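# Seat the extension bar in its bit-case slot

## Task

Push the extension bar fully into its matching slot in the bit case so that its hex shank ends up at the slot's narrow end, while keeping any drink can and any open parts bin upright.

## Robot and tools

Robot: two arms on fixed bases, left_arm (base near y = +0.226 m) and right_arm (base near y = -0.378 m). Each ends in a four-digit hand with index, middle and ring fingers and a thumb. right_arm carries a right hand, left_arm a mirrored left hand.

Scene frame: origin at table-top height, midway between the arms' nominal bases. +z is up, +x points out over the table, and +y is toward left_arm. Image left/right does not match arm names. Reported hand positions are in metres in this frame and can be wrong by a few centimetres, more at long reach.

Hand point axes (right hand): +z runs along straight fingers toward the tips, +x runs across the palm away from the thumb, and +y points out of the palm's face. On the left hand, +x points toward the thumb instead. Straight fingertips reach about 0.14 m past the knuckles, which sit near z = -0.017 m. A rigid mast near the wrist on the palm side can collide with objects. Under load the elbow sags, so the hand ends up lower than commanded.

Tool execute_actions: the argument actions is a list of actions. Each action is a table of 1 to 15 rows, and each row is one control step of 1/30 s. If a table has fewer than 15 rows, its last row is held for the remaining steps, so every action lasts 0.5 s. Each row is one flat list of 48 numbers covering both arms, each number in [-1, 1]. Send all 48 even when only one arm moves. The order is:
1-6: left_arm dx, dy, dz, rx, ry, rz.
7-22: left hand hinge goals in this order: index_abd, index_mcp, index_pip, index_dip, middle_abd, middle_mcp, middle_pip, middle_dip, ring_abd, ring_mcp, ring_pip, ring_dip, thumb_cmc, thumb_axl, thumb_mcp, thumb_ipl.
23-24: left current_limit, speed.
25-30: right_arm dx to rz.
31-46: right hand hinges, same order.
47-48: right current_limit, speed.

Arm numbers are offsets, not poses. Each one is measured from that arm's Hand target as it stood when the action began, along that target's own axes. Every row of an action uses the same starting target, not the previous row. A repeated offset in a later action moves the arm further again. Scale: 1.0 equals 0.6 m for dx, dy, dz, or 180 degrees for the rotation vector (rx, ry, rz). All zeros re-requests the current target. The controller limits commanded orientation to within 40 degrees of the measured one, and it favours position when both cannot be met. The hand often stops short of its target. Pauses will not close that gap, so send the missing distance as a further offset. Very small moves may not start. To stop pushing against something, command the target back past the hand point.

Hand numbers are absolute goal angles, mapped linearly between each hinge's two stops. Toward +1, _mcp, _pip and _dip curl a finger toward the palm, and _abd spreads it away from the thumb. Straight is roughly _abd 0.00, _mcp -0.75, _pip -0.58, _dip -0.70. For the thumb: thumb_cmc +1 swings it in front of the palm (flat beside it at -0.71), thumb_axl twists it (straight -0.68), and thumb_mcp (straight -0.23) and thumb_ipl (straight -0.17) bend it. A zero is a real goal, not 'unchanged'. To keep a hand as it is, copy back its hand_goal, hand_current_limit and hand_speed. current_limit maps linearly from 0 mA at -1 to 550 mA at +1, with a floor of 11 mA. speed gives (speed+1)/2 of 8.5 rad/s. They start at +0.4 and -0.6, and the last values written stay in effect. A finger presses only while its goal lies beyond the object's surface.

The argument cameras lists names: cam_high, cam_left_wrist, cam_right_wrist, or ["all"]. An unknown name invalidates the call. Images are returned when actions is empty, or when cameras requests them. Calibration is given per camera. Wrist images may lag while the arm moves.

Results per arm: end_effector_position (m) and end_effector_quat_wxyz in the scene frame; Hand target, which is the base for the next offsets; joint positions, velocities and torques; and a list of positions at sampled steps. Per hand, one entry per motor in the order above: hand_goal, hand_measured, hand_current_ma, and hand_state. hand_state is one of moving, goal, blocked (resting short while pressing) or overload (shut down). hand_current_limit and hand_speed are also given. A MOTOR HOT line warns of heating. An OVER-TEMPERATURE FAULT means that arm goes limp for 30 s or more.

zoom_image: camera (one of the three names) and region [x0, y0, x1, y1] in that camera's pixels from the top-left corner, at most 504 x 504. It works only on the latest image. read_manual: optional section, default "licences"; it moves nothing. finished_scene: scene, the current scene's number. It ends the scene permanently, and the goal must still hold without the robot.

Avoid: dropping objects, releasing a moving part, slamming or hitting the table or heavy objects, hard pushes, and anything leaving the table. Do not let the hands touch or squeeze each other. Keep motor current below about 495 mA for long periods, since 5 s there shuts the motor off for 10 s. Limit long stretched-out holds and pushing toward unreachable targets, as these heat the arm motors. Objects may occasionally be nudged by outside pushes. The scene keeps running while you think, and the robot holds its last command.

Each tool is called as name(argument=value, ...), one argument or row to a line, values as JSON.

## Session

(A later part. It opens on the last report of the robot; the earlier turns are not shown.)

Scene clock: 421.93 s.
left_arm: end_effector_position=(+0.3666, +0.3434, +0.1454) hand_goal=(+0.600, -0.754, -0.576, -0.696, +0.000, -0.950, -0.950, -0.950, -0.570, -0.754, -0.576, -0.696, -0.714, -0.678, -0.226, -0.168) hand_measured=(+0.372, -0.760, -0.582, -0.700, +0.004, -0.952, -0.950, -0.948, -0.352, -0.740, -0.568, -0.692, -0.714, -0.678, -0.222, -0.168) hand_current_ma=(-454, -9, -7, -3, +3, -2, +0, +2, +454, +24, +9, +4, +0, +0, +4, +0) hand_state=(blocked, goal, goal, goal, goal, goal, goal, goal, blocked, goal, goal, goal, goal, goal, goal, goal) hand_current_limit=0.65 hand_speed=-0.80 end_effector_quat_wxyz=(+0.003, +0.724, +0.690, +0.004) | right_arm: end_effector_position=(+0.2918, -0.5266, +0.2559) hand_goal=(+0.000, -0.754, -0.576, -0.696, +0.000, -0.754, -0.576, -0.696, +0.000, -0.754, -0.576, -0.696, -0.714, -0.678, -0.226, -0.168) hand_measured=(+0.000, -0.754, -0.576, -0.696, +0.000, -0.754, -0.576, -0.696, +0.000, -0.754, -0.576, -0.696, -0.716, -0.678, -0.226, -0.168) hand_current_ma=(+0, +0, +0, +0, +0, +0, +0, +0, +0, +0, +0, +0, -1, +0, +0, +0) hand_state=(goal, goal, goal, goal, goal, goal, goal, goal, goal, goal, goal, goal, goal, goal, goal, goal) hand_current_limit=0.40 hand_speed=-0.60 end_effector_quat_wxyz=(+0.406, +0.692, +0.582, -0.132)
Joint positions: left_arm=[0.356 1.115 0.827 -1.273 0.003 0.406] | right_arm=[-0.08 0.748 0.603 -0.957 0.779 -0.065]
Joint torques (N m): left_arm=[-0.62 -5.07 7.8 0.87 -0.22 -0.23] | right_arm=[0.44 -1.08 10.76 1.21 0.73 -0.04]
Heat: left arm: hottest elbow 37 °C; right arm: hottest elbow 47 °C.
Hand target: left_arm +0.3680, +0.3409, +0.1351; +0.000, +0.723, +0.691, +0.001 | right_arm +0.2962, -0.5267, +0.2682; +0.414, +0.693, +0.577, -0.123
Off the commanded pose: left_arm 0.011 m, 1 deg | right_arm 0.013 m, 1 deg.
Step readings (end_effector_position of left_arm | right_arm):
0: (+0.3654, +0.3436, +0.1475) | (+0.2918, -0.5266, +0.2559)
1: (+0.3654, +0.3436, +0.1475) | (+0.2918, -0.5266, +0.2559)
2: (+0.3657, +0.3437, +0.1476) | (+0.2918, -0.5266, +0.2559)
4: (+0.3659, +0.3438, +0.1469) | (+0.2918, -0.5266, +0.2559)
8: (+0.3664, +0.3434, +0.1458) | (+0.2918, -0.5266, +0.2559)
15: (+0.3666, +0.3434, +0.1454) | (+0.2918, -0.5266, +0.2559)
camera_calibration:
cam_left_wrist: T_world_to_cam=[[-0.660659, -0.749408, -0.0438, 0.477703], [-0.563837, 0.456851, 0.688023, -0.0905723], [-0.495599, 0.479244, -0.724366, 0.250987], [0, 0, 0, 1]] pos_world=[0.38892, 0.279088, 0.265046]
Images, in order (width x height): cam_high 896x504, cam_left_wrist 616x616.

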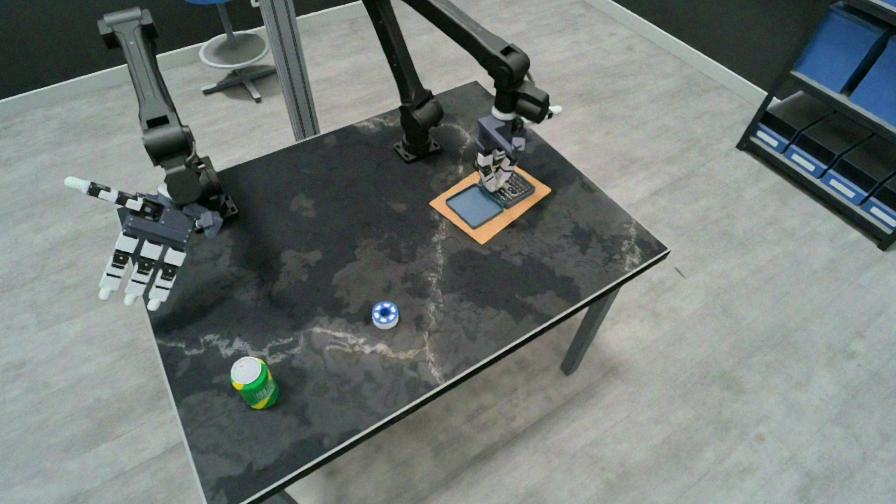

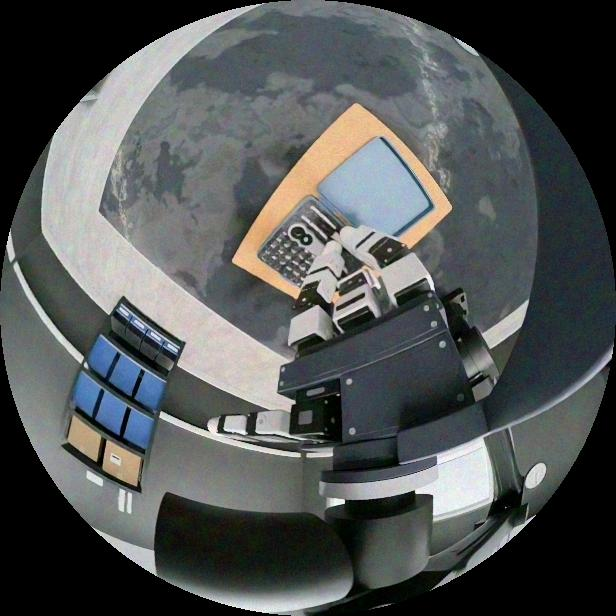

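execute_actions(
  actions=[
    [[0.012,-0.0063,-0.0067,0,0,0,0.6,-0.754,-0.576,-0.696,0,-0.95,-0.95,-0.95,-0.57,-0.754,-0.576,-0.696,-0.714,-0.678,-0.226,-0.168,0.65,-0.8,0,0,0,0,0,0,0,-0.754,-0.576,-0.696,0,-0.754,-0.576,-0.696,0,-0.754,-0.576,-0.696,-0.714,-0.678,-0.226,-0.168,0.4,-0.6]],
  ],
  cameras=["cam_left_wrist"],
)

zoom_image(
  camera="cam_left_wrist",
  region=[305, 200, 345, 240],
)

Scene clock: 439.13 s.
left_arm: end_effector_position=(+0.3666, +0.3433, +0.1454) hand_goal=(+0.600, -0.754, -0.576, -0.696, +0.000, -0.950, -0.950, -0.950, -0.570, -0.754, -0.576, -0.696, -0.714, -0.678, -0.226, -0.168) hand_measured=(+0.372, -0.760, -0.582, -0.700, +0.004, -0.952, -0.950, -0.948, -0.352, -0.740, -0.568, -0.692, -0.714, -0.678, -0.222, -0.168) hand_current_ma=(-454, -9, -7, -3, +3, -2, +0, +2, +454, +24, +9, +4, +0, +0, +4, +0) hand_state=(blocked, goal, goal, goal, goal, goal, goal, goal, blocked, goal, goal, goal, goal, goal, goal, goal) hand_current_limit=0.65 hand_speed=-0.80 end_effector_quat_wxyz=(+0.003, +0.724, +0.690, +0.004) | right_arm: end_effector_position=(+0.2918, -0.5266, +0.2559) hand_goal=(+0.000, -0.754, -0.576, -0.696, +0.000, -0.754, -0.576, -0.696, +0.000, -0.754, -0.576, -0.696, -0.714, -0.678, -0.226, -0.168) hand_measured=(+0.000, -0.754, -0.576, -0.696, +0.000, -0.754, -0.576, -0.696, +0.000, -0.754, -0.576, -0.696, -0.716, -0.678, -0.226, -0.168) hand_current_ma=(+0, +0, +0, +0, +0, +0, +0, +0, +0, +0, +0, +0, -1, +0, +0, +0) hand_state=(goal, goal, goal, goal, goal, goal, goal, goal, goal, goal, goal, goal, goal, goal, goal, goal) hand_current_limit=0.40 hand_speed=-0.60 end_effector_quat_wxyz=(+0.406, +0.692, +0.582, -0.132)
Joint positions: left_arm=[0.356 1.115 0.827 -1.273 0.003 0.407] | right_arm=[-0.08 0.748 0.603 -0.957 0.779 -0.065]
Joint torques (N m): left_arm=[1.61 -5.48 8.36 0.43 -0.22 0.07] | right_arm=[0.32 -1.14 10.78 1.18 0.73 -0.04]
Heat: left arm: hottest elbow 36 °C; right arm: hottest elbow 47 °C.
Hand target: left_arm +0.3645, +0.3483, +0.1391; +0.000, +0.723, +0.691, +0.001 | right_arm +0.2962, -0.5267, +0.2682; +0.414, +0.693, +0.577, -0.123
Off the commanded pose: left_arm 0.008 m, 1 deg | right_arm 0.013 m, 1 deg.
Step readings (end_effector_position of left_arm | right_arm):
0: (+0.3666, +0.3434, +0.1454) | (+0.2918, -0.5266, +0.2559)
1: (+0.3666, +0.3434, +0.1454) | (+0.2918, -0.5266, +0.2559)
2: (+0.3666, +0.3434, +0.1454) | (+0.2918, -0.5266, +0.2559)
4: (+0.3666, +0.3434, +0.1454) | (+0.2918, -0.5266, +0.2559)
8: (+0.3666, +0.3434, +0.1454) | (+0.2918, -0.5266, +0.2559)
15: (+0.3666, +0.3434, +0.1454) | (+0.2918, -0.5266, +0.2559)
camera_calibration:
cam_left_wrist: T_world_to_cam=[[-0.661485, -0.748677, -0.0438271, 0.477753], [-0.563325, 0.457441, 0.68805, -0.0908972], [-0.495079, 0.479823, -0.724339, 0.250664], [0, 0, 0, 1]] pos_world=[0.38892, 0.278989, 0.265046]
Images, in order (width x height): cam_left_wrist 616x616.

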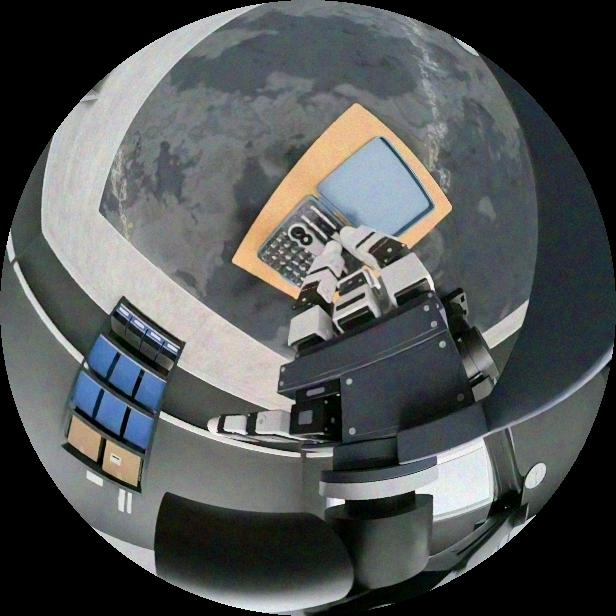

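Scaled by 12.600 from the camera's 616x616 image, which has a finer 880x880 frame.

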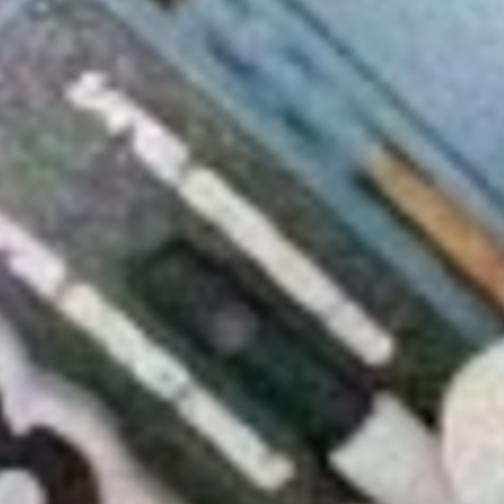

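execute_actions(
  actions=[
    [[0,0,0,0,0,0,0.36,-0.754,-0.576,-0.696,0,-0.95,-0.95,-0.95,-0.34,-0.754,-0.576,-0.696,-0.714,-0.678,-0.226,-0.168,0.4,-0.93,0,0,0,0,0,0,0,-0.754,-0.576,-0.696,0,-0.754,-0.576,-0.696,0,-0.754,-0.576,-0.696,-0.714,-0.678,-0.226,-0.168,0.4,-0.6]],
    [[0,0,0,0,0,0,0.33,-0.754,-0.576,-0.696,0,-0.95,-0.95,-0.95,-0.31,-0.754,-0.576,-0.696,-0.714,-0.678,-0.226,-0.168,0.4,-0.93,0,0,0,0,0,0,0,-0.754,-0.576,-0.696,0,-0.754,-0.576,-0.696,0,-0.754,-0.576,-0.696,-0.714,-0.678,-0.226,-0.168,0.4,-0.6]],
  ],
  cameras=["cam_left_wrist", "cam_high"],
)

zoom_image(
  camera="cam_left_wrist",
  region=[305, 200, 345, 240],
)

zoom_image(
  camera="cam_high",
  region=[480, 160, 530, 210],
)

Scene clock: 453.47 s.
left_arm: end_effector_position=(+0.3666, +0.3433, +0.1454) hand_goal=(+0.330, -0.754, -0.576, -0.696, +0.000, -0.950, -0.950, -0.950, -0.310, -0.754, -0.576, -0.696, -0.714, -0.678, -0.226, -0.168) hand_measured=(+0.362, -0.760, -0.582, -0.700, +0.004, -0.952, -0.950, -0.948, -0.330, -0.740, -0.568, -0.692, -0.714, -0.678, -0.222, -0.168) hand_current_ma=(+56, -9, -7, -3, +3, -2, +0, +2, -31, +24, +9, +4, +0, +0, +4, +0) hand_state=(blocked, goal, goal, goal, goal, goal, goal, goal, blocked, goal, goal, goal, goal, goal, goal, goal) hand_current_limit=0.40 hand_speed=-0.93 end_effector_quat_wxyz=(+0.003, +0.724, +0.690, +0.004) | right_arm: end_effector_position=(+0.2918, -0.5266, +0.2559) hand_goal=(+0.000, -0.754, -0.576, -0.696, +0.000, -0.754, -0.576, -0.696, +0.000, -0.754, -0.576, -0.696, -0.714, -0.678, -0.226, -0.168) hand_measured=(+0.000, -0.754, -0.576, -0.696, +0.000, -0.754, -0.576, -0.696, +0.000, -0.754, -0.576, -0.696, -0.716, -0.678, -0.226, -0.168) hand_current_ma=(+0, +0, +0, +0, +0, +0, +0, +0, +0, +0, +0, +0, -1, +0, +0, +0) hand_state=(goal, goal, goal, goal, goal, goal, goal, goal, goal, goal, goal, goal, goal, goal, goal, goal) hand_current_limit=0.40 hand_speed=-0.60 end_effector_quat_wxyz=(+0.406, +0.692, +0.582, -0.132)
Joint positions: left_arm=[0.356 1.115 0.827 -1.273 0.003 0.407] | right_arm=[-0.08 0.748 0.603 -0.957 0.779 -0.065]
Joint torques (N m): left_arm=[1.67 -5.48 8.36 0.43 -0.22 0.07] | right_arm=[0.38 -1.14 10.77 1.18 0.74 -0.03]
Heat: left arm: hottest elbow 36 °C; right arm: hottest elbow 47 °C.
Hand target: left_arm +0.3645, +0.3483, +0.1391; +0.000, +0.723, +0.691, +0.001 | right_arm +0.2962, -0.5267, +0.2682; +0.414, +0.693, +0.577, -0.123
Off the commanded pose: left_arm 0.008 m, 1 deg | right_arm 0.013 m, 1 deg.
Step readings (end_effector_position of left_arm | right_arm):
0: (+0.3666, +0.3433, +0.1454) | (+0.2918, -0.5266, +0.2559)
1: (+0.3666, +0.3433, +0.1454) | (+0.2918, -0.5266, +0.2559)
2: (+0.3666, +0.3433, +0.1454) | (+0.2918, -0.5266, +0.2559)
4: (+0.3666, +0.3433, +0.1454) | (+0.2918, -0.5266, +0.2559)
8: (+0.3666, +0.3433, +0.1454) | (+0.2918, -0.5266, +0.2559)
15: (+0.3666, +0.3433, +0.1454) | (+0.2918, -0.5266, +0.2559)
16: (+0.3666, +0.3433, +0.1454) | (+0.2918, -0.5266, +0.2559)
17: (+0.3666, +0.3433, +0.1454) | (+0.2918, -0.5266, +0.2559)
19: (+0.3666, +0.3433, +0.1454) | (+0.2918, -0.5266, +0.2559)
23: (+0.3666, +0.3433, +0.1454) | (+0.2918, -0.5266, +0.2559)
30: (+0.3666, +0.3433, +0.1454) | (+0.2918, -0.5266, +0.2559)
camera_calibration:
cam_left_wrist: T_world_to_cam=[[-0.661783, -0.748413, -0.0438369, 0.477732], [-0.563149, 0.457663, 0.688047, -0.0910828], [-0.49488, 0.480024, -0.724341, 0.250482], [0, 0, 0, 1]] pos_world=[0.388821, 0.278989, 0.265046]
Images, in order (width x height): cam_high 896x504, cam_left_wrist 616x616.

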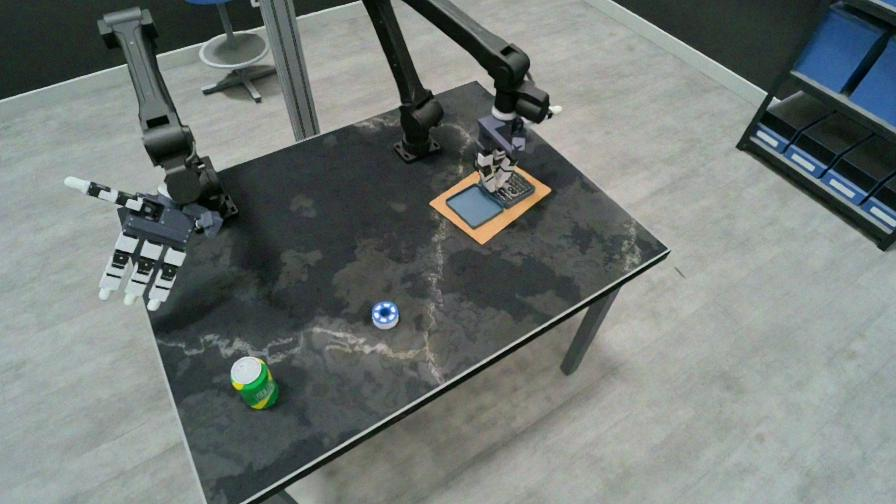

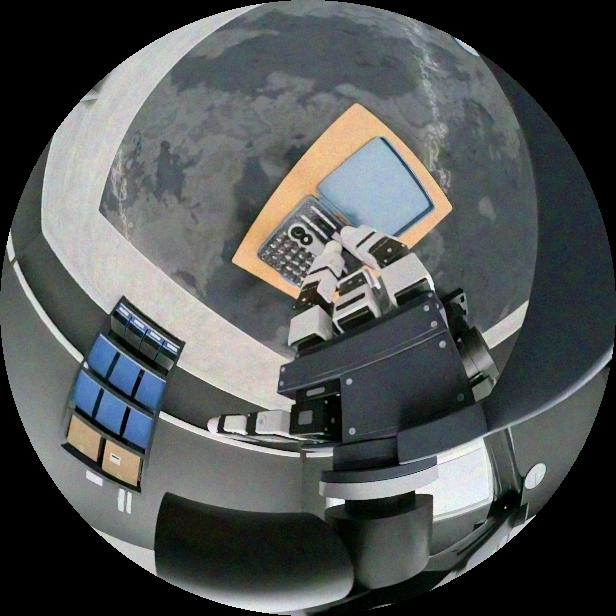

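Scaled by 12.600 from the camera's 616x616 image, which has a finer 880x880 frame.

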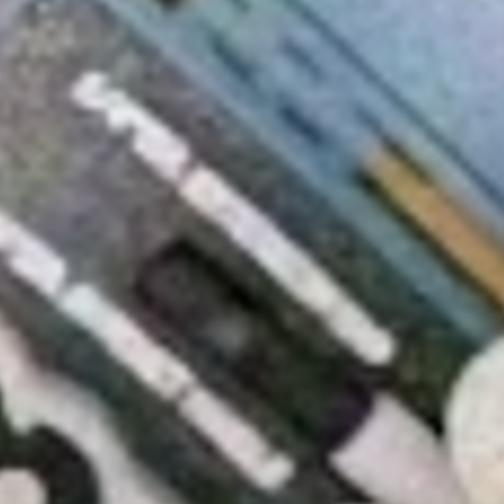

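Scaled by 10.080 from the camera's 896x504 image, which has a finer 1280x720 frame.

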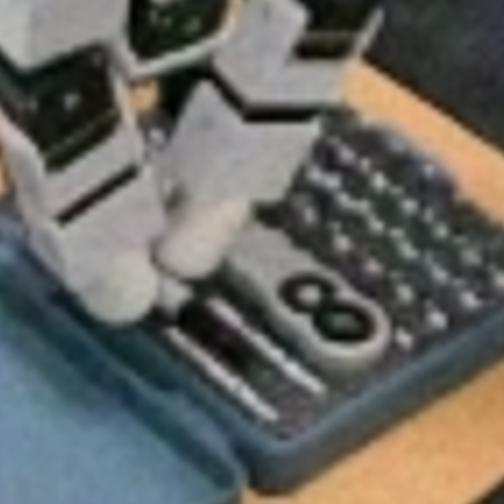

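execute_actions(
  actions=[
    [[0,0,0,0,0,0,0.30,-0.754,-0.576,-0.696,0,-0.95,-0.95,-0.95,-0.28,-0.754,-0.576,-0.696,-0.714,-0.678,-0.226,-0.168,0.4,-0.93,0,0,0,0,0,0,0,-0.754,-0.576,-0.696,0,-0.754,-0.576,-0.696,0,-0.754,-0.576,-0.696,-0.714,-0.678,-0.226,-0.168,0.4,-0.6]],
    [[0,0,0,0,0,0,0.24,-0.754,-0.576,-0.696,0,-0.95,-0.95,-0.95,-0.22,-0.754,-0.576,-0.696,-0.714,-0.678,-0.226,-0.168,0.4,-0.93,0,0,0,0,0,0,0,-0.754,-0.576,-0.696,0,-0.754,-0.576,-0.696,0,-0.754,-0.576,-0.696,-0.714,-0.678,-0.226,-0.168,0.4,-0.6]],
  ],
  cameras=["cam_left_wrist", "cam_high"],
)

zoom_image(
  camera="cam_left_wrist",
  region=[305, 200, 355, 250],
)

zoom_image(
  camera="cam_high",
  region=[480, 160, 530, 210],
)

Scene clock: 462.40 s.
left_arm: end_effector_position=(+0.3669, +0.3426, +0.1454) hand_goal=(+0.240, -0.754, -0.576, -0.696, +0.000, -0.950, -0.950, -0.950, -0.220, -0.754, -0.576, -0.696, -0.714, -0.678, -0.226, -0.168) hand_measured=(+0.342, -0.762, -0.582, -0.700, +0.002, -0.954, -0.950, -0.948, -0.222, -0.750, -0.574, -0.692, -0.714, -0.678, -0.222, -0.168) hand_current_ma=(+271, -12, -8, -5, +1, -3, +0, +2, -1, +6, +3, +3, +0, +0, +4, +0) hand_state=(blocked, goal, goal, goal, goal, goal, goal, goal, goal, goal, goal, goal, goal, goal, goal, goal) hand_current_limit=0.40 hand_speed=-0.93 end_effector_quat_wxyz=(+0.005, +0.724, +0.690, +0.003) | right_arm: end_effector_position=(+0.2918, -0.5266, +0.2559) hand_goal=(+0.000, -0.754, -0.576, -0.696, +0.000, -0.754, -0.576, -0.696, +0.000, -0.754, -0.576, -0.696, -0.714, -0.678, -0.226, -0.168) hand_measured=(+0.000, -0.754, -0.576, -0.696, +0.000, -0.754, -0.576, -0.696, +0.000, -0.754, -0.576, -0.696, -0.716, -0.678, -0.226, -0.168) hand_current_ma=(+0, +0, +0, +0, +0, +0, +0, +0, +0, +0, +0, +0, -1, +0, +0, +0) hand_state=(goal, goal, goal, goal, goal, goal, goal, goal, goal, goal, goal, goal, goal, goal, goal, goal) hand_current_limit=0.40 hand_speed=-0.60 end_effector_quat_wxyz=(+0.406, +0.692, +0.582, -0.132)
Joint positions: left_arm=[0.356 1.115 0.827 -1.273 0.008 0.407] | right_arm=[-0.08 0.748 0.603 -0.957 0.779 -0.065]
Joint torques (N m): left_arm=[1.67 -5.48 8.38 0.43 -0.4 0.06] | right_arm=[0.5 -1.08 10.77 1.18 0.74 -0.03]
Heat: left arm: hottest elbow 35 °C; right arm: hottest elbow 47 °C.
Hand target: left_arm +0.3645, +0.3483, +0.1391; +0.000, +0.723, +0.691, +0.001 | right_arm +0.2962, -0.5267, +0.2682; +0.414, +0.693, +0.577, -0.123
Off the commanded pose: left_arm 0.009 m, 1 deg | right_arm 0.013 m, 1 deg.
Step readings (end_effector_position of left_arm | right_arm):
0: (+0.3666, +0.3433, +0.1454) | (+0.2918, -0.5266, +0.2559)
1: (+0.3666, +0.3433, +0.1454) | (+0.2918, -0.5266, +0.2559)
2: (+0.3666, +0.3433, +0.1454) | (+0.2918, -0.5266, +0.2559)
4: (+0.3666, +0.3433, +0.1454) | (+0.2918, -0.5266, +0.2559)
8: (+0.3666, +0.3433, +0.1454) | (+0.2918, -0.5266, +0.2559)
15: (+0.3666, +0.3433, +0.1454) | (+0.2918, -0.5266, +0.2559)
16: (+0.3666, +0.3433, +0.1454) | (+0.2918, -0.5266, +0.2559)
17: (+0.3666, +0.3433, +0.1454) | (+0.2918, -0.5266, +0.2559)
19: (+0.3667, +0.3431, +0.1454) | (+0.2918, -0.5266, +0.2559)
23: (+0.3669, +0.3426, +0.1454) | (+0.2918, -0.5266, +0.2559)
30: (+0.3669, +0.3426, +0.1454) | (+0.2918, -0.5266, +0.2559)
camera_calibration:
cam_left_wrist: T_world_to_cam=[[-0.661796, -0.748515, -0.0418554, 0.47717], [-0.564101, 0.460419, 0.685423, -0.0909061], [-0.493778, 0.477221, -0.726941, 0.251964], [0, 0, 0, 1]] pos_world=[0.388923, 0.278781, 0.265444]
Images, in order (width x height): cam_high 896x504, cam_left_wrist 616x616.

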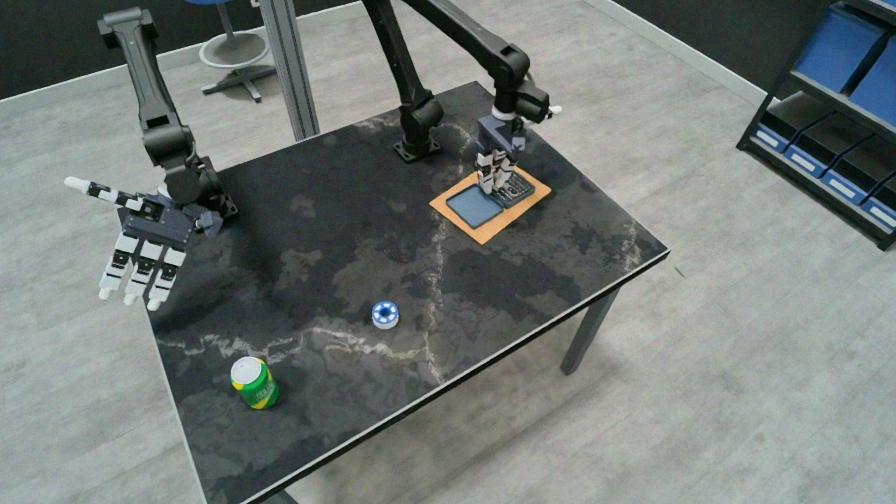

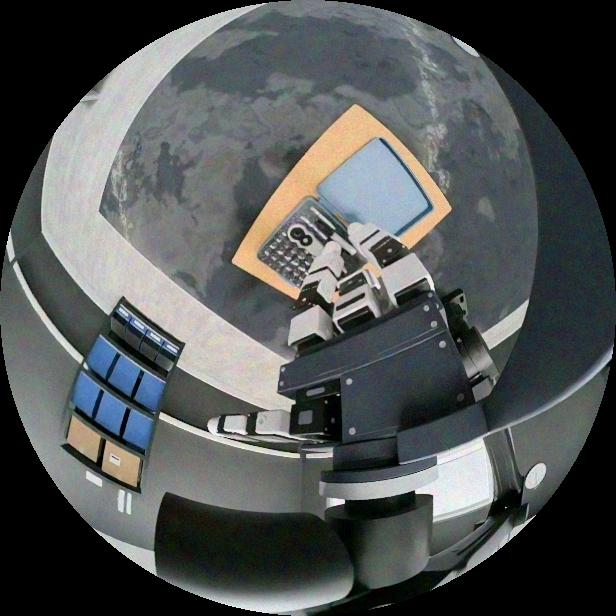

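Scaled by 10.080 from the camera's 616x616 image, which has a finer 880x880 frame.

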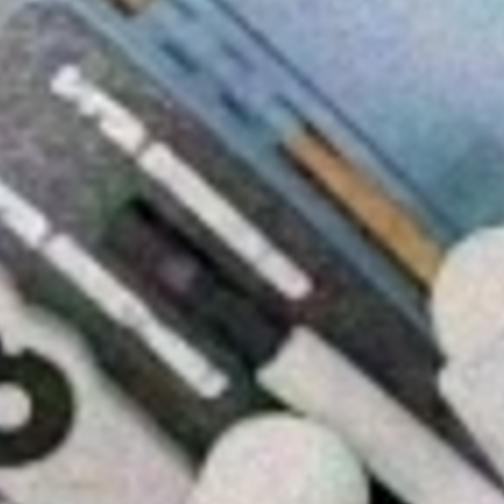

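Scaled by 10.080 from the camera's 896x504 image, which has a finer 1280x720 frame.

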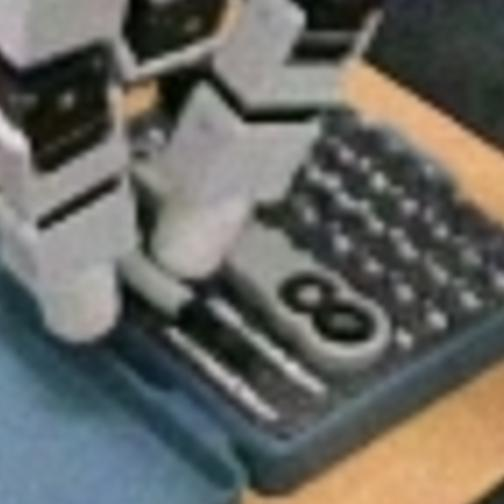

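execute_actions(
  actions=[
    [[0,0,0,0,0,0,0.335,-0.98,0.08,-0.98,0,-0.95,-0.95,-0.95,-0.12,-0.754,-0.576,-0.696,-0.714,-0.678,-0.226,-0.168,0.4,-0.85,0,0,0,0,0,0,0,-0.754,-0.576,-0.696,0,-0.754,-0.576,-0.696,0,-0.754,-0.576,-0.696,-0.714,-0.678,-0.226,-0.168,0.4,-0.6]],
    [[0,0,0,0,0,0,0.3,-0.98,0.2,-0.98,0,-0.95,-0.95,-0.95,-0.08,-0.754,-0.576,-0.696,-0.714,-0.678,-0.226,-0.168,0.4,-0.85,0,0,0,0,0,0,0,-0.754,-0.576,-0.696,0,-0.754,-0.576,-0.696,0,-0.754,-0.576,-0.696,-0.714,-0.678,-0.226,-0.168,0.4,-0.6]],
  ],
  cameras=["cam_left_wrist", "cam_high"],
)

zoom_image(
  camera="cam_left_wrist",
  region=[305, 200, 355, 250],
)

zoom_image(
  camera="cam_high",
  region=[480, 160, 530, 210],
)

Scene clock: 475.60 s.
left_arm: end_effector_position=(+0.3665, +0.3435, +0.1454) hand_goal=(+0.300, -0.980, +0.200, -0.980, +0.000, -0.950, -0.950, -0.950, -0.080, -0.754, -0.576, -0.696, -0.714, -0.678, -0.226, -0.168) hand_measured=(+0.302, -0.980, +0.194, -0.982, +0.002, -0.948, -0.950, -0.950, -0.082, -0.750, -0.574, -0.692, -0.714, -0.678, -0.222, -0.168) hand_current_ma=(+1, +0, -6, -2, +2, +2, +0, +0, -2, +5, +3, +3, +0, +0, +4, +0) hand_state=(goal, goal, goal, goal, goal, goal, goal, goal, goal, goal, goal, goal, goal, goal, goal, goal) hand_current_limit=0.40 hand_speed=-0.85 end_effector_quat_wxyz=(+0.003, +0.724, +0.690, +0.004) | right_arm: end_effector_position=(+0.2918, -0.5266, +0.2559) hand_goal=(+0.000, -0.754, -0.576, -0.696, +0.000, -0.754, -0.576, -0.696, +0.000, -0.754, -0.576, -0.696, -0.714, -0.678, -0.226, -0.168) hand_measured=(+0.000, -0.754, -0.576, -0.696, +0.000, -0.754, -0.576, -0.696, +0.000, -0.754, -0.576, -0.696, -0.716, -0.678, -0.226, -0.168) hand_current_ma=(+0, +0, +0, +0, +0, +0, +0, +0, +0, +0, +0, +0, -1, +0, +0, +0) hand_state=(goal, goal, goal, goal, goal, goal, goal, goal, goal, goal, goal, goal, goal, goal, goal, goal) hand_current_limit=0.40 hand_speed=-0.60 end_effector_quat_wxyz=(+0.406, +0.692, +0.582, -0.132)
Joint positions: left_arm=[0.356 1.115 0.827 -1.273 0.002 0.408] | right_arm=[-0.08 0.748 0.603 -0.957 0.779 -0.065]
Joint torques (N m): left_arm=[1.61 -5.48 8.36 0.42 -0.17 0.05] | right_arm=[0.44 -1.03 10.77 1.17 0.73 -0.02]
Heat: left arm: hottest elbow 35 °C; right arm: hottest elbow 47 °C.
Hand target: left_arm +0.3645, +0.3483, +0.1391; +0.000, +0.723, +0.691, +0.001 | right_arm +0.2962, -0.5267, +0.2682; +0.414, +0.693, +0.577, -0.123
Off the commanded pose: left_arm 0.008 m, 1 deg | right_arm 0.013 m, 1 deg.
Step readings (end_effector_position of left_arm | right_arm):
0: (+0.3669, +0.3426, +0.1454) | (+0.2918, -0.5266, +0.2559)
1: (+0.3669, +0.3426, +0.1454) | (+0.2918, -0.5266, +0.2559)
2: (+0.3669, +0.3425, +0.1455) | (+0.2918, -0.5266, +0.2559)
4: (+0.3669, +0.3425, +0.1455) | (+0.2918, -0.5266, +0.2559)
8: (+0.3669, +0.3426, +0.1454) | (+0.2918, -0.5266, +0.2559)
15: (+0.3669, +0.3425, +0.1454) | (+0.2918, -0.5266, +0.2559)
16: (+0.3669, +0.3425, +0.1454) | (+0.2918, -0.5266, +0.2559)
17: (+0.3669, +0.3425, +0.1454) | (+0.2918, -0.5266, +0.2559)
19: (+0.3669, +0.3424, +0.1455) | (+0.2918, -0.5266, +0.2559)
23: (+0.3669, +0.3424, +0.1455) | (+0.2918, -0.5266, +0.2559)
30: (+0.3669, +0.3424, +0.1455) | (+0.2918, -0.5266, +0.2559)
camera_calibration:
cam_left_wrist: T_world_to_cam=[[-0.662057, -0.74814, -0.0443554, 0.477972], [-0.562696, 0.457115, 0.688781, -0.0912792], [-0.495029, 0.480971, -0.723611, 0.249961], [0, 0, 0, 1]] pos_world=[0.38882, 0.279091, 0.264946]
Images, in order (width x height): cam_high 896x504, cam_left_wrist 616x616.

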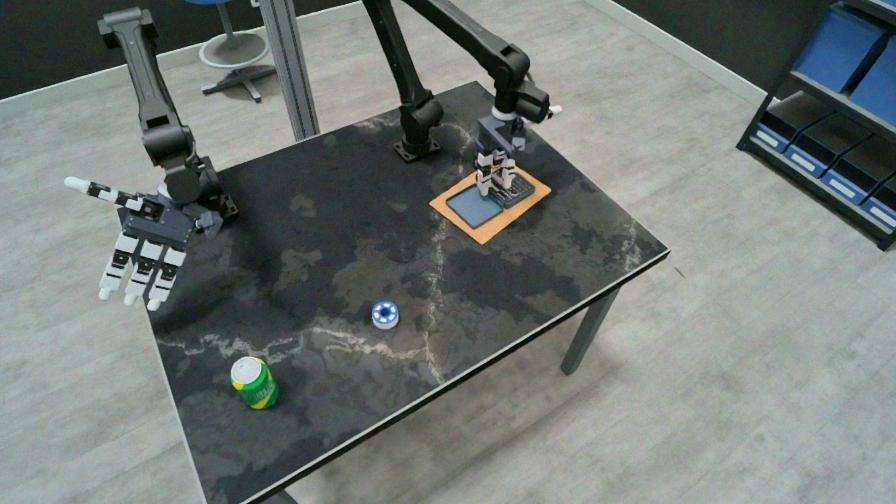

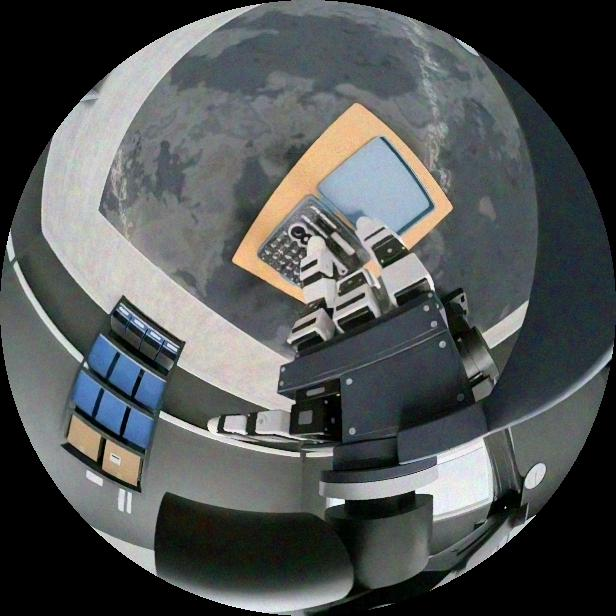

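Scaled by 10.080 from the camera's 616x616 image, which has a finer 880x880 frame.

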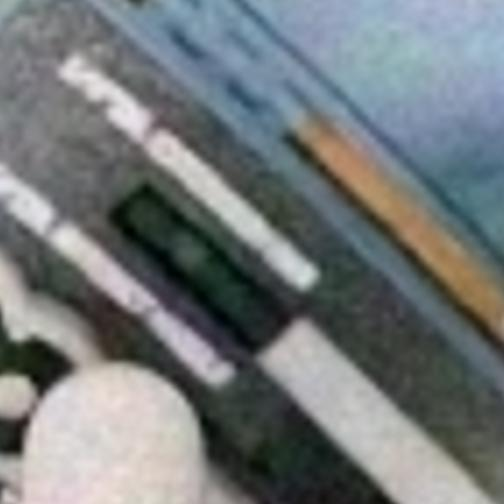

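Scaled by 10.080 from the camera's 896x504 image, which has a finer 1280x720 frame.

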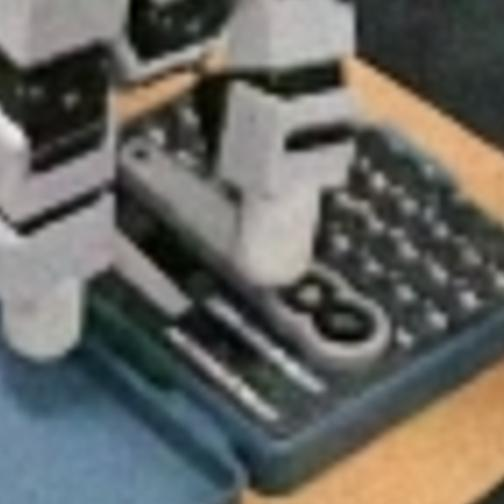

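execute_actions(
  actions=[
    [[0,0,0,0,0,0,0.25,-0.98,0.25,-0.98,0,-0.95,-0.95,-0.95,-0.08,-0.98,0.2,-0.98,-0.714,-0.678,-0.226,-0.168,0.4,-0.8,0,0,0,0,0,0,0,-0.754,-0.576,-0.696,0,-0.754,-0.576,-0.696,0,-0.754,-0.576,-0.696,-0.714,-0.678,-0.226,-0.168,0.4,-0.6]],
    [[0,0,-0.04,0,0,0,0.25,-0.98,0.25,-0.98,0,-0.95,-0.95,-0.95,-0.08,-0.98,0.2,-0.98,-0.714,-0.678,-0.226,-0.168,0.4,-0.8,0,0,0,0,0,0,0,-0.754,-0.576,-0.696,0,-0.754,-0.576,-0.696,0,-0.754,-0.576,-0.696,-0.714,-0.678,-0.226,-0.168,0.4,-0.6]],
    [[0,0,-0.05,0,0,0,0.1,-0.98,0.25,-0.98,0,-0.95,-0.95,-0.95,-0.08,-0.98,0.2,-0.98,-0.714,-0.678,-0.226,-0.168,0.4,-0.8,0,0,0,0,0,0,0,-0.754,-0.576,-0.696,0,-0.754,-0.576,-0.696,0,-0.754,-0.576,-0.696,-0.714,-0.678,-0.226,-0.168,0.4,-0.6]],
    [[0,0,-0.03,0,0,0,0,-0.95,-0.95,-0.95,0,-0.95,-0.95,-0.95,0,-0.95,-0.95,-0.95,-0.714,-0.678,-0.226,-0.168,0.4,-0.7,0,0,0,0,0,0,0,-0.754,-0.576,-0.696,0,-0.754,-0.576,-0.696,0,-0.754,-0.576,-0.696,-0.714,-0.678,-0.226,-0.168,0.4,-0.6]],
  ],
  cameras=["cam_left_wrist", "cam_high"],
)

zoom_image(
  camera="cam_left_wrist",
  region=[290, 190, 370, 270],
)

zoom_image(
  camera="cam_high",
  region=[480, 160, 530, 210],
)

Scene clock: 492.67 s.
left_arm: end_effector_position=(+0.3526, +0.3385, +0.1834) hand_goal=(+0.000, -0.950, -0.950, -0.950, +0.000, -0.950, -0.950, -0.950, +0.000, -0.950, -0.950, -0.950, -0.714, -0.678, -0.226, -0.168) hand_measured=(+0.002, -0.948, -0.942, -0.952, +0.002, -0.946, -0.950, -0.950, -0.002, -0.948, -0.944, -0.952, -0.714, -0.678, -0.222, -0.168) hand_current_ma=(+2, +2, +9, -2, +2, +4, +0, +0, -2, +2, +7, -2, +0, +0, +4, +0) hand_state=(goal, goal, goal, goal, goal, goal, goal, goal, goal, goal, goal, goal, goal, goal, goal, goal) hand_current_limit=0.40 hand_speed=-0.70 end_effector_quat_wxyz=(-0.009, +0.724, +0.689, -0.022) | right_arm: end_effector_position=(+0.2918, -0.5266, +0.2559) hand_goal=(+0.000, -0.754, -0.576, -0.696, +0.000, -0.754, -0.576, -0.696, +0.000, -0.754, -0.576, -0.696, -0.714, -0.678, -0.226, -0.168) hand_measured=(+0.000, -0.754, -0.576, -0.696, +0.000, -0.754, -0.576, -0.696, +0.000, -0.754, -0.576, -0.696, -0.716, -0.678, -0.226, -0.168) hand_current_ma=(+0, +0, +0, +0, +0, +0, +0, +0, +0, +0, +0, +0, -1, +0, +0, +0) hand_state=(goal, goal, goal, goal, goal, goal, goal, goal, goal, goal, goal, goal, goal, goal, goal, goal) hand_current_limit=0.40 hand_speed=-0.60 end_effector_quat_wxyz=(+0.406, +0.692, +0.582, -0.132)
Joint positions: left_arm=[0.356 1.085 0.921 -1.455 0.001 0.408] | right_arm=[-0.08 0.748 0.603 -0.957 0.779 -0.065]
Joint torques (N m): left_arm=[1.55 -6.42 13.76 -0.58 -0.19 0.04] | right_arm=[0.5 -1.14 10.77 1.18 0.73 -0.03]
Heat: left arm: hottest elbow 36 °C; right arm: hottest elbow 47 °C.
Hand target: left_arm +0.3643, +0.3482, +0.2111; +0.000, +0.723, +0.691, +0.001 | right_arm +0.2962, -0.5267, +0.2682; +0.414, +0.693, +0.577, -0.123
Off the commanded pose: left_arm 0.032 m, 3 deg | right_arm 0.013 m, 1 deg.
Step readings (end_effector_position of left_arm | right_arm):
0: (+0.3665, +0.3435, +0.1454) | (+0.2918, -0.5266, +0.2559)
1: (+0.3665, +0.3435, +0.1454) | (+0.2918, -0.5266, +0.2559)
2: (+0.3665, +0.3435, +0.1454) | (+0.2918, -0.5266, +0.2559)
4: (+0.3665, +0.3435, +0.1454) | (+0.2918, -0.5266, +0.2559)
8: (+0.3665, +0.3435, +0.1454) | (+0.2918, -0.5266, +0.2559)
15: (+0.3665, +0.3435, +0.1454) | (+0.2918, -0.5266, +0.2559)
16: (+0.3665, +0.3435, +0.1454) | (+0.2918, -0.5266, +0.2559)
17: (+0.3664, +0.3435, +0.1453) | (+0.2918, -0.5266, +0.2559)
19: (+0.3641, +0.3427, +0.1445) | (+0.2918, -0.5266, +0.2559)
23: (+0.3582, +0.3404, +0.1423) | (+0.2918, -0.5266, +0.2559)
30: (+0.3558, +0.3396, +0.1417) | (+0.2918, -0.5266, +0.2559)
31: (+0.3555, +0.3395, +0.1416) | (+0.2918, -0.5266, +0.2559)
32: (+0.3541, +0.3390, +0.1416) | (+0.2918, -0.5266, +0.2559)
34: (+0.3507, +0.3377, +0.1441) | (+0.2918, -0.5266, +0.2559)
38: (+0.3497, +0.3374, +0.1563) | (+0.2918, -0.5266, +0.2559)
45: (+0.3531, +0.3387, +0.1685) | (+0.2918, -0.5266, +0.2559)
46: (+0.3526, +0.3385, +0.1683) | (+0.2918, -0.5266, +0.2559)
47: (+0.3519, +0.3383, +0.1685) | (+0.2918, -0.5266, +0.2559)
49: (+0.3500, +0.3376, +0.1702) | (+0.2918, -0.5266, +0.2559)
53: (+0.3515, +0.3381, +0.1782) | (+0.2918, -0.5266, +0.2559)
60: (+0.3530, +0.3387, +0.1836) | (+0.2918, -0.5266, +0.2559)
camera_calibration:
cam_left_wrist: T_world_to_cam=[[-0.663133, -0.748475, 0.0062878, 0.457872], [-0.524452, 0.470614, 0.709558, -0.144908], [-0.534046, 0.467233, -0.704619, 0.287964], [0, 0, 0, 1]] pos_world=[0.381419, 0.276355, 0.302846]
Images, in order (width x height): cam_high 896x504, cam_left_wrist 616x616.

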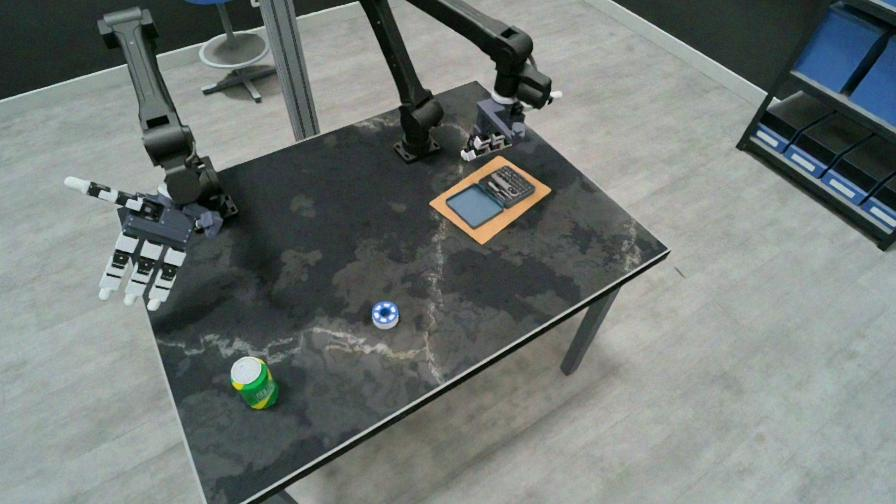

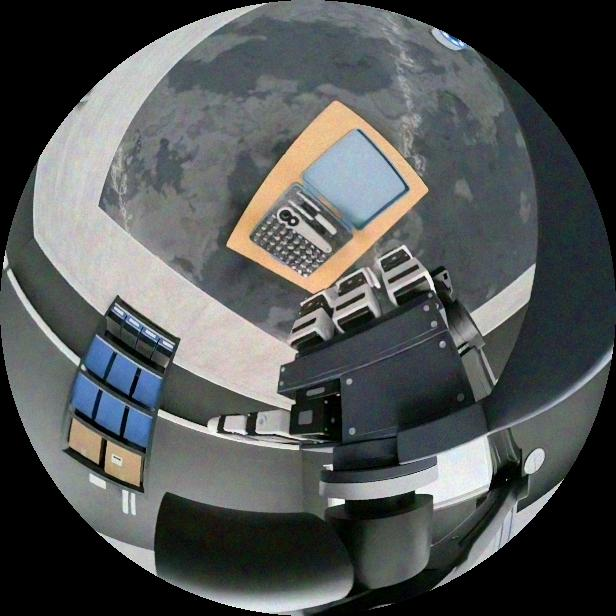

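Scaled by 6.300 from the camera's 616x616 image, which has a finer 880x880 frame.

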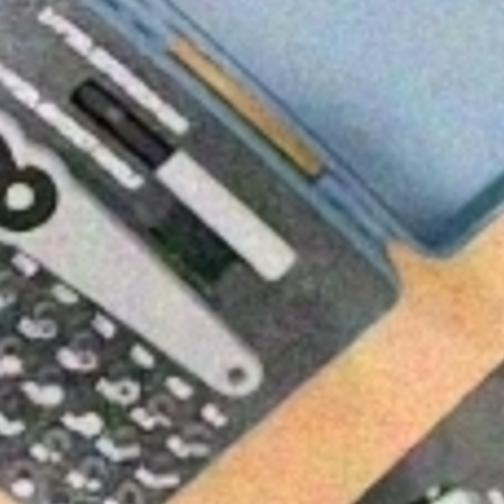

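Scaled by 10.080 from the camera's 896x504 image, which has a finer 1280x720 frame.

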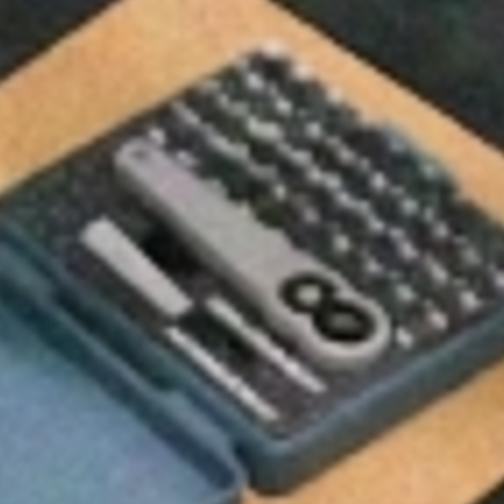

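zoom_image(
  camera="cam_left_wrist",
  region=[298, 198, 343, 243],
)

zoom_image(
  camera="cam_high",
  region=[484, 176, 514, 206],
)

Scaled by 11.200 from the camera's 616x616 image, which has a finer 880x880 frame.

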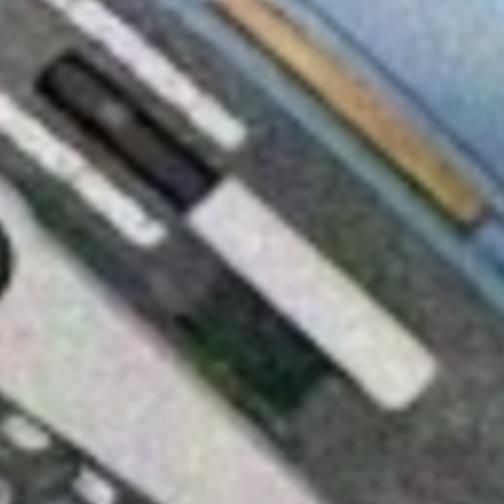

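Scaled by 16.800 from the camera's 896x504 image, which has a finer 1280x720 frame.

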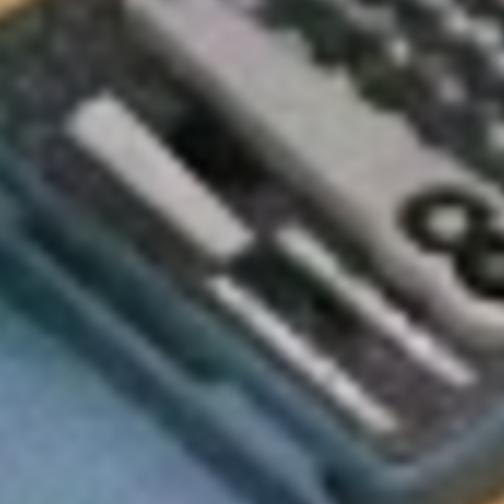

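execute_actions(
  actions=[
    [[-0.0043,-0.0105,0.06,0,0,0,0,-0.95,-0.95,-0.95,-0.05,-0.754,-0.576,-0.696,0,-0.95,-0.95,-0.95,-0.714,-0.678,-0.226,-0.168,0.4,-0.6,0,0,0,0,0,0,0,-0.754,-0.576,-0.696,0,-0.754,-0.576,-0.696,0,-0.754,-0.576,-0.696,-0.714,-0.678,-0.226,-0.168,0.4,-0.6]],
    [[0,0,0.037,0,0,0,0,-0.95,-0.95,-0.95,-0.05,-0.754,-0.576,-0.696,0,-0.95,-0.95,-0.95,-0.714,-0.678,-0.226,-0.168,0.4,-0.7,0,0,0,0,0,0,0,-0.754,-0.576,-0.696,0,-0.754,-0.576,-0.696,0,-0.754,-0.576,-0.696,-0.714,-0.678,-0.226,-0.168,0.4,-0.6]],
  ],
  cameras=["cam_left_wrist", "cam_high"],
)

zoom_image(
  camera="cam_left_wrist",
  region=[290, 190, 370, 270],
)

zoom_image(
  camera="cam_high",
  region=[480, 160, 530, 210],
)

Scene clock: 526.07 s.
left_arm: end_effector_position=(+0.3590, +0.3412, +0.1588) hand_goal=(+0.000, -0.950, -0.950, -0.950, -0.050, -0.754, -0.576, -0.696, +0.000, -0.950, -0.950, -0.950, -0.714, -0.678, -0.226, -0.168) hand_measured=(+0.002, -0.948, -0.944, -0.952, -0.048, -0.754, -0.578, -0.698, -0.002, -0.948, -0.944, -0.952, -0.714, -0.678, -0.222, -0.168) hand_current_ma=(+2, +3, +8, -2, +2, +0, -2, -2, -2, +3, +6, -2, +0, +0, +4, +0) hand_state=(goal, goal, goal, goal, goal, goal, goal, goal, goal, goal, goal, goal, goal, goal, goal, goal) hand_current_limit=0.40 hand_speed=-0.70 end_effector_quat_wxyz=(+0.001, +0.724, +0.690, +0.002) | right_arm: end_effector_position=(+0.2918, -0.5266, +0.2559) hand_goal=(+0.000, -0.754, -0.576, -0.696, +0.000, -0.754, -0.576, -0.696, +0.000, -0.754, -0.576, -0.696, -0.714, -0.678, -0.226, -0.168) hand_measured=(+0.000, -0.754, -0.576, -0.696, +0.000, -0.754, -0.576, -0.696, +0.000, -0.754, -0.576, -0.696, -0.716, -0.678, -0.226, -0.168) hand_current_ma=(+0, +0, +0, +0, +0, +0, +0, +0, +0, +0, +0, +0, -1, +0, +0, +0) hand_state=(goal, goal, goal, goal, goal, goal, goal, goal, goal, goal, goal, goal, goal, goal, goal, goal) hand_current_limit=0.40 hand_speed=-0.60 end_effector_quat_wxyz=(+0.406, +0.692, +0.582, -0.132)
Joint positions: left_arm=[0.357 1.085 0.844 -1.326 0.001 0.408] | right_arm=[-0.08 0.748 0.603 -0.957 0.779 -0.065]
Joint torques (N m): left_arm=[1.61 -5.25 8.29 0.57 -0.14 0.06] | right_arm=[0.56 -1.08 10.74 1.2 0.74 -0.03]
Heat: left arm: hottest elbow 42 °C; right arm: hottest elbow 47 °C.
Hand target: left_arm +0.3580, +0.3460, +0.1528; +0.000, +0.723, +0.691, +0.001 | right_arm +0.2962, -0.5267, +0.2682; +0.414, +0.693, +0.577, -0.123
Off the commanded pose: left_arm 0.008 m, 0 deg | right_arm 0.013 m, 1 deg.
Step readings (end_effector_position of left_arm | right_arm):
0: (+0.3526, +0.3385, +0.1834) | (+0.2918, -0.5266, +0.2559)
1: (+0.3526, +0.3385, +0.1834) | (+0.2918, -0.5266, +0.2559)
2: (+0.3528, +0.3386, +0.1835) | (+0.2918, -0.5266, +0.2559)
4: (+0.3559, +0.3398, +0.1844) | (+0.2918, -0.5266, +0.2559)
8: (+0.3620, +0.3421, +0.1833) | (+0.2918, -0.5266, +0.2559)
15: (+0.3591, +0.3411, +0.1760) | (+0.2918, -0.5266, +0.2559)
16: (+0.3594, +0.3412, +0.1760) | (+0.2918, -0.5266, +0.2559)
17: (+0.3600, +0.3415, +0.1753) | (+0.2918, -0.5266, +0.2559)
19: (+0.3613, +0.3420, +0.1715) | (+0.2918, -0.5266, +0.2559)
23: (+0.3581, +0.3408, +0.1608) | (+0.2918, -0.5266, +0.2559)
30: (+0.3589, +0.3412, +0.1587) | (+0.2918, -0.5266, +0.2559)
camera_calibration:
cam_left_wrist: T_world_to_cam=[[-0.661739, -0.748671, -0.0399045, 0.471197], [-0.559093, 0.457313, 0.691578, -0.105545], [-0.499516, 0.479955, -0.721199, 0.258669], [0, 0, 0, 1]] pos_world=[0.382009, 0.276889, 0.278347]
Images, in order (width x height): cam_high 896x504, cam_left_wrist 616x616.

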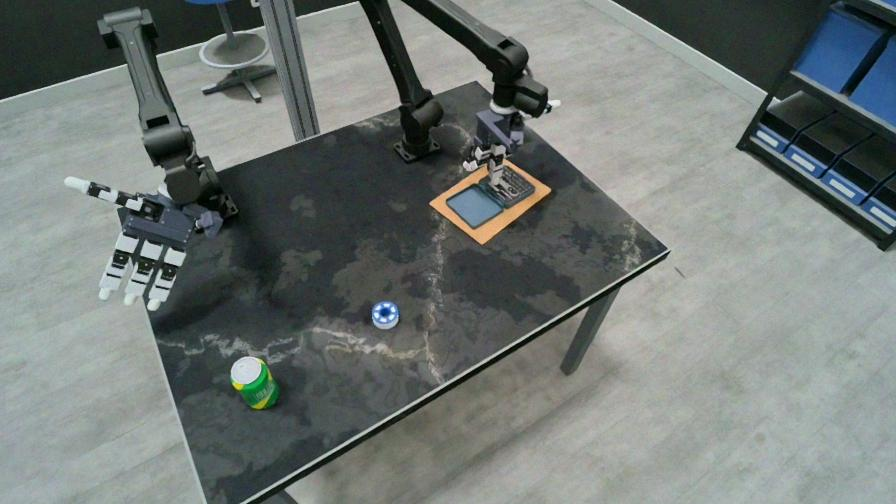

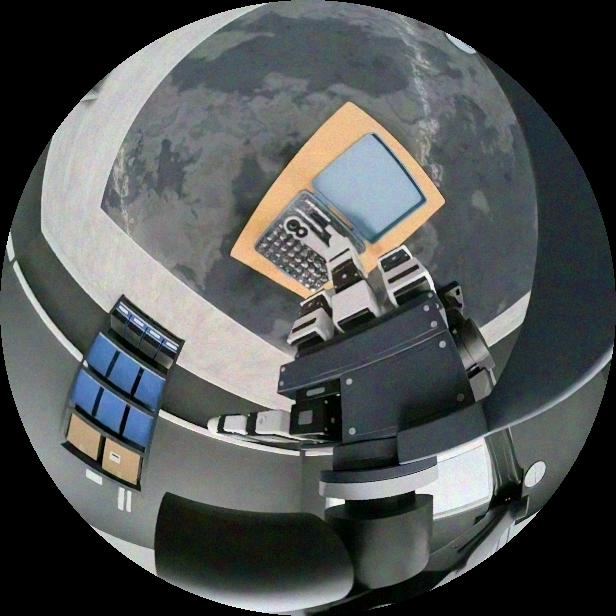

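Scaled by 6.300 from the camera's 616x616 image, which has a finer 880x880 frame.

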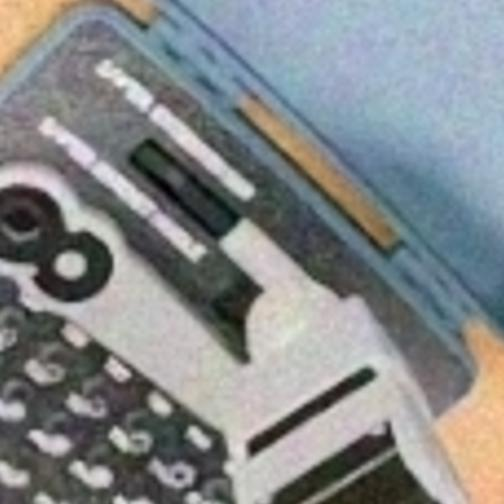

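Scaled by 10.080 from the camera's 896x504 image, which has a finer 1280x720 frame.

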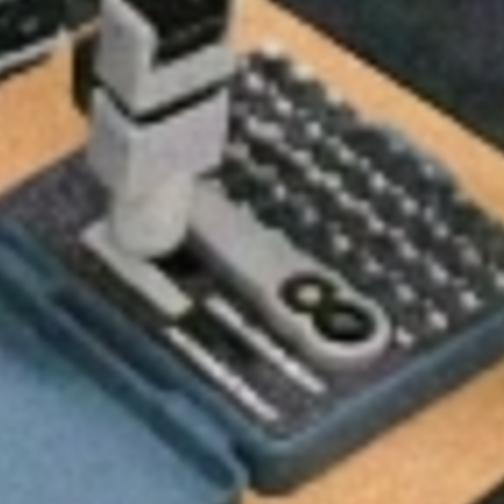

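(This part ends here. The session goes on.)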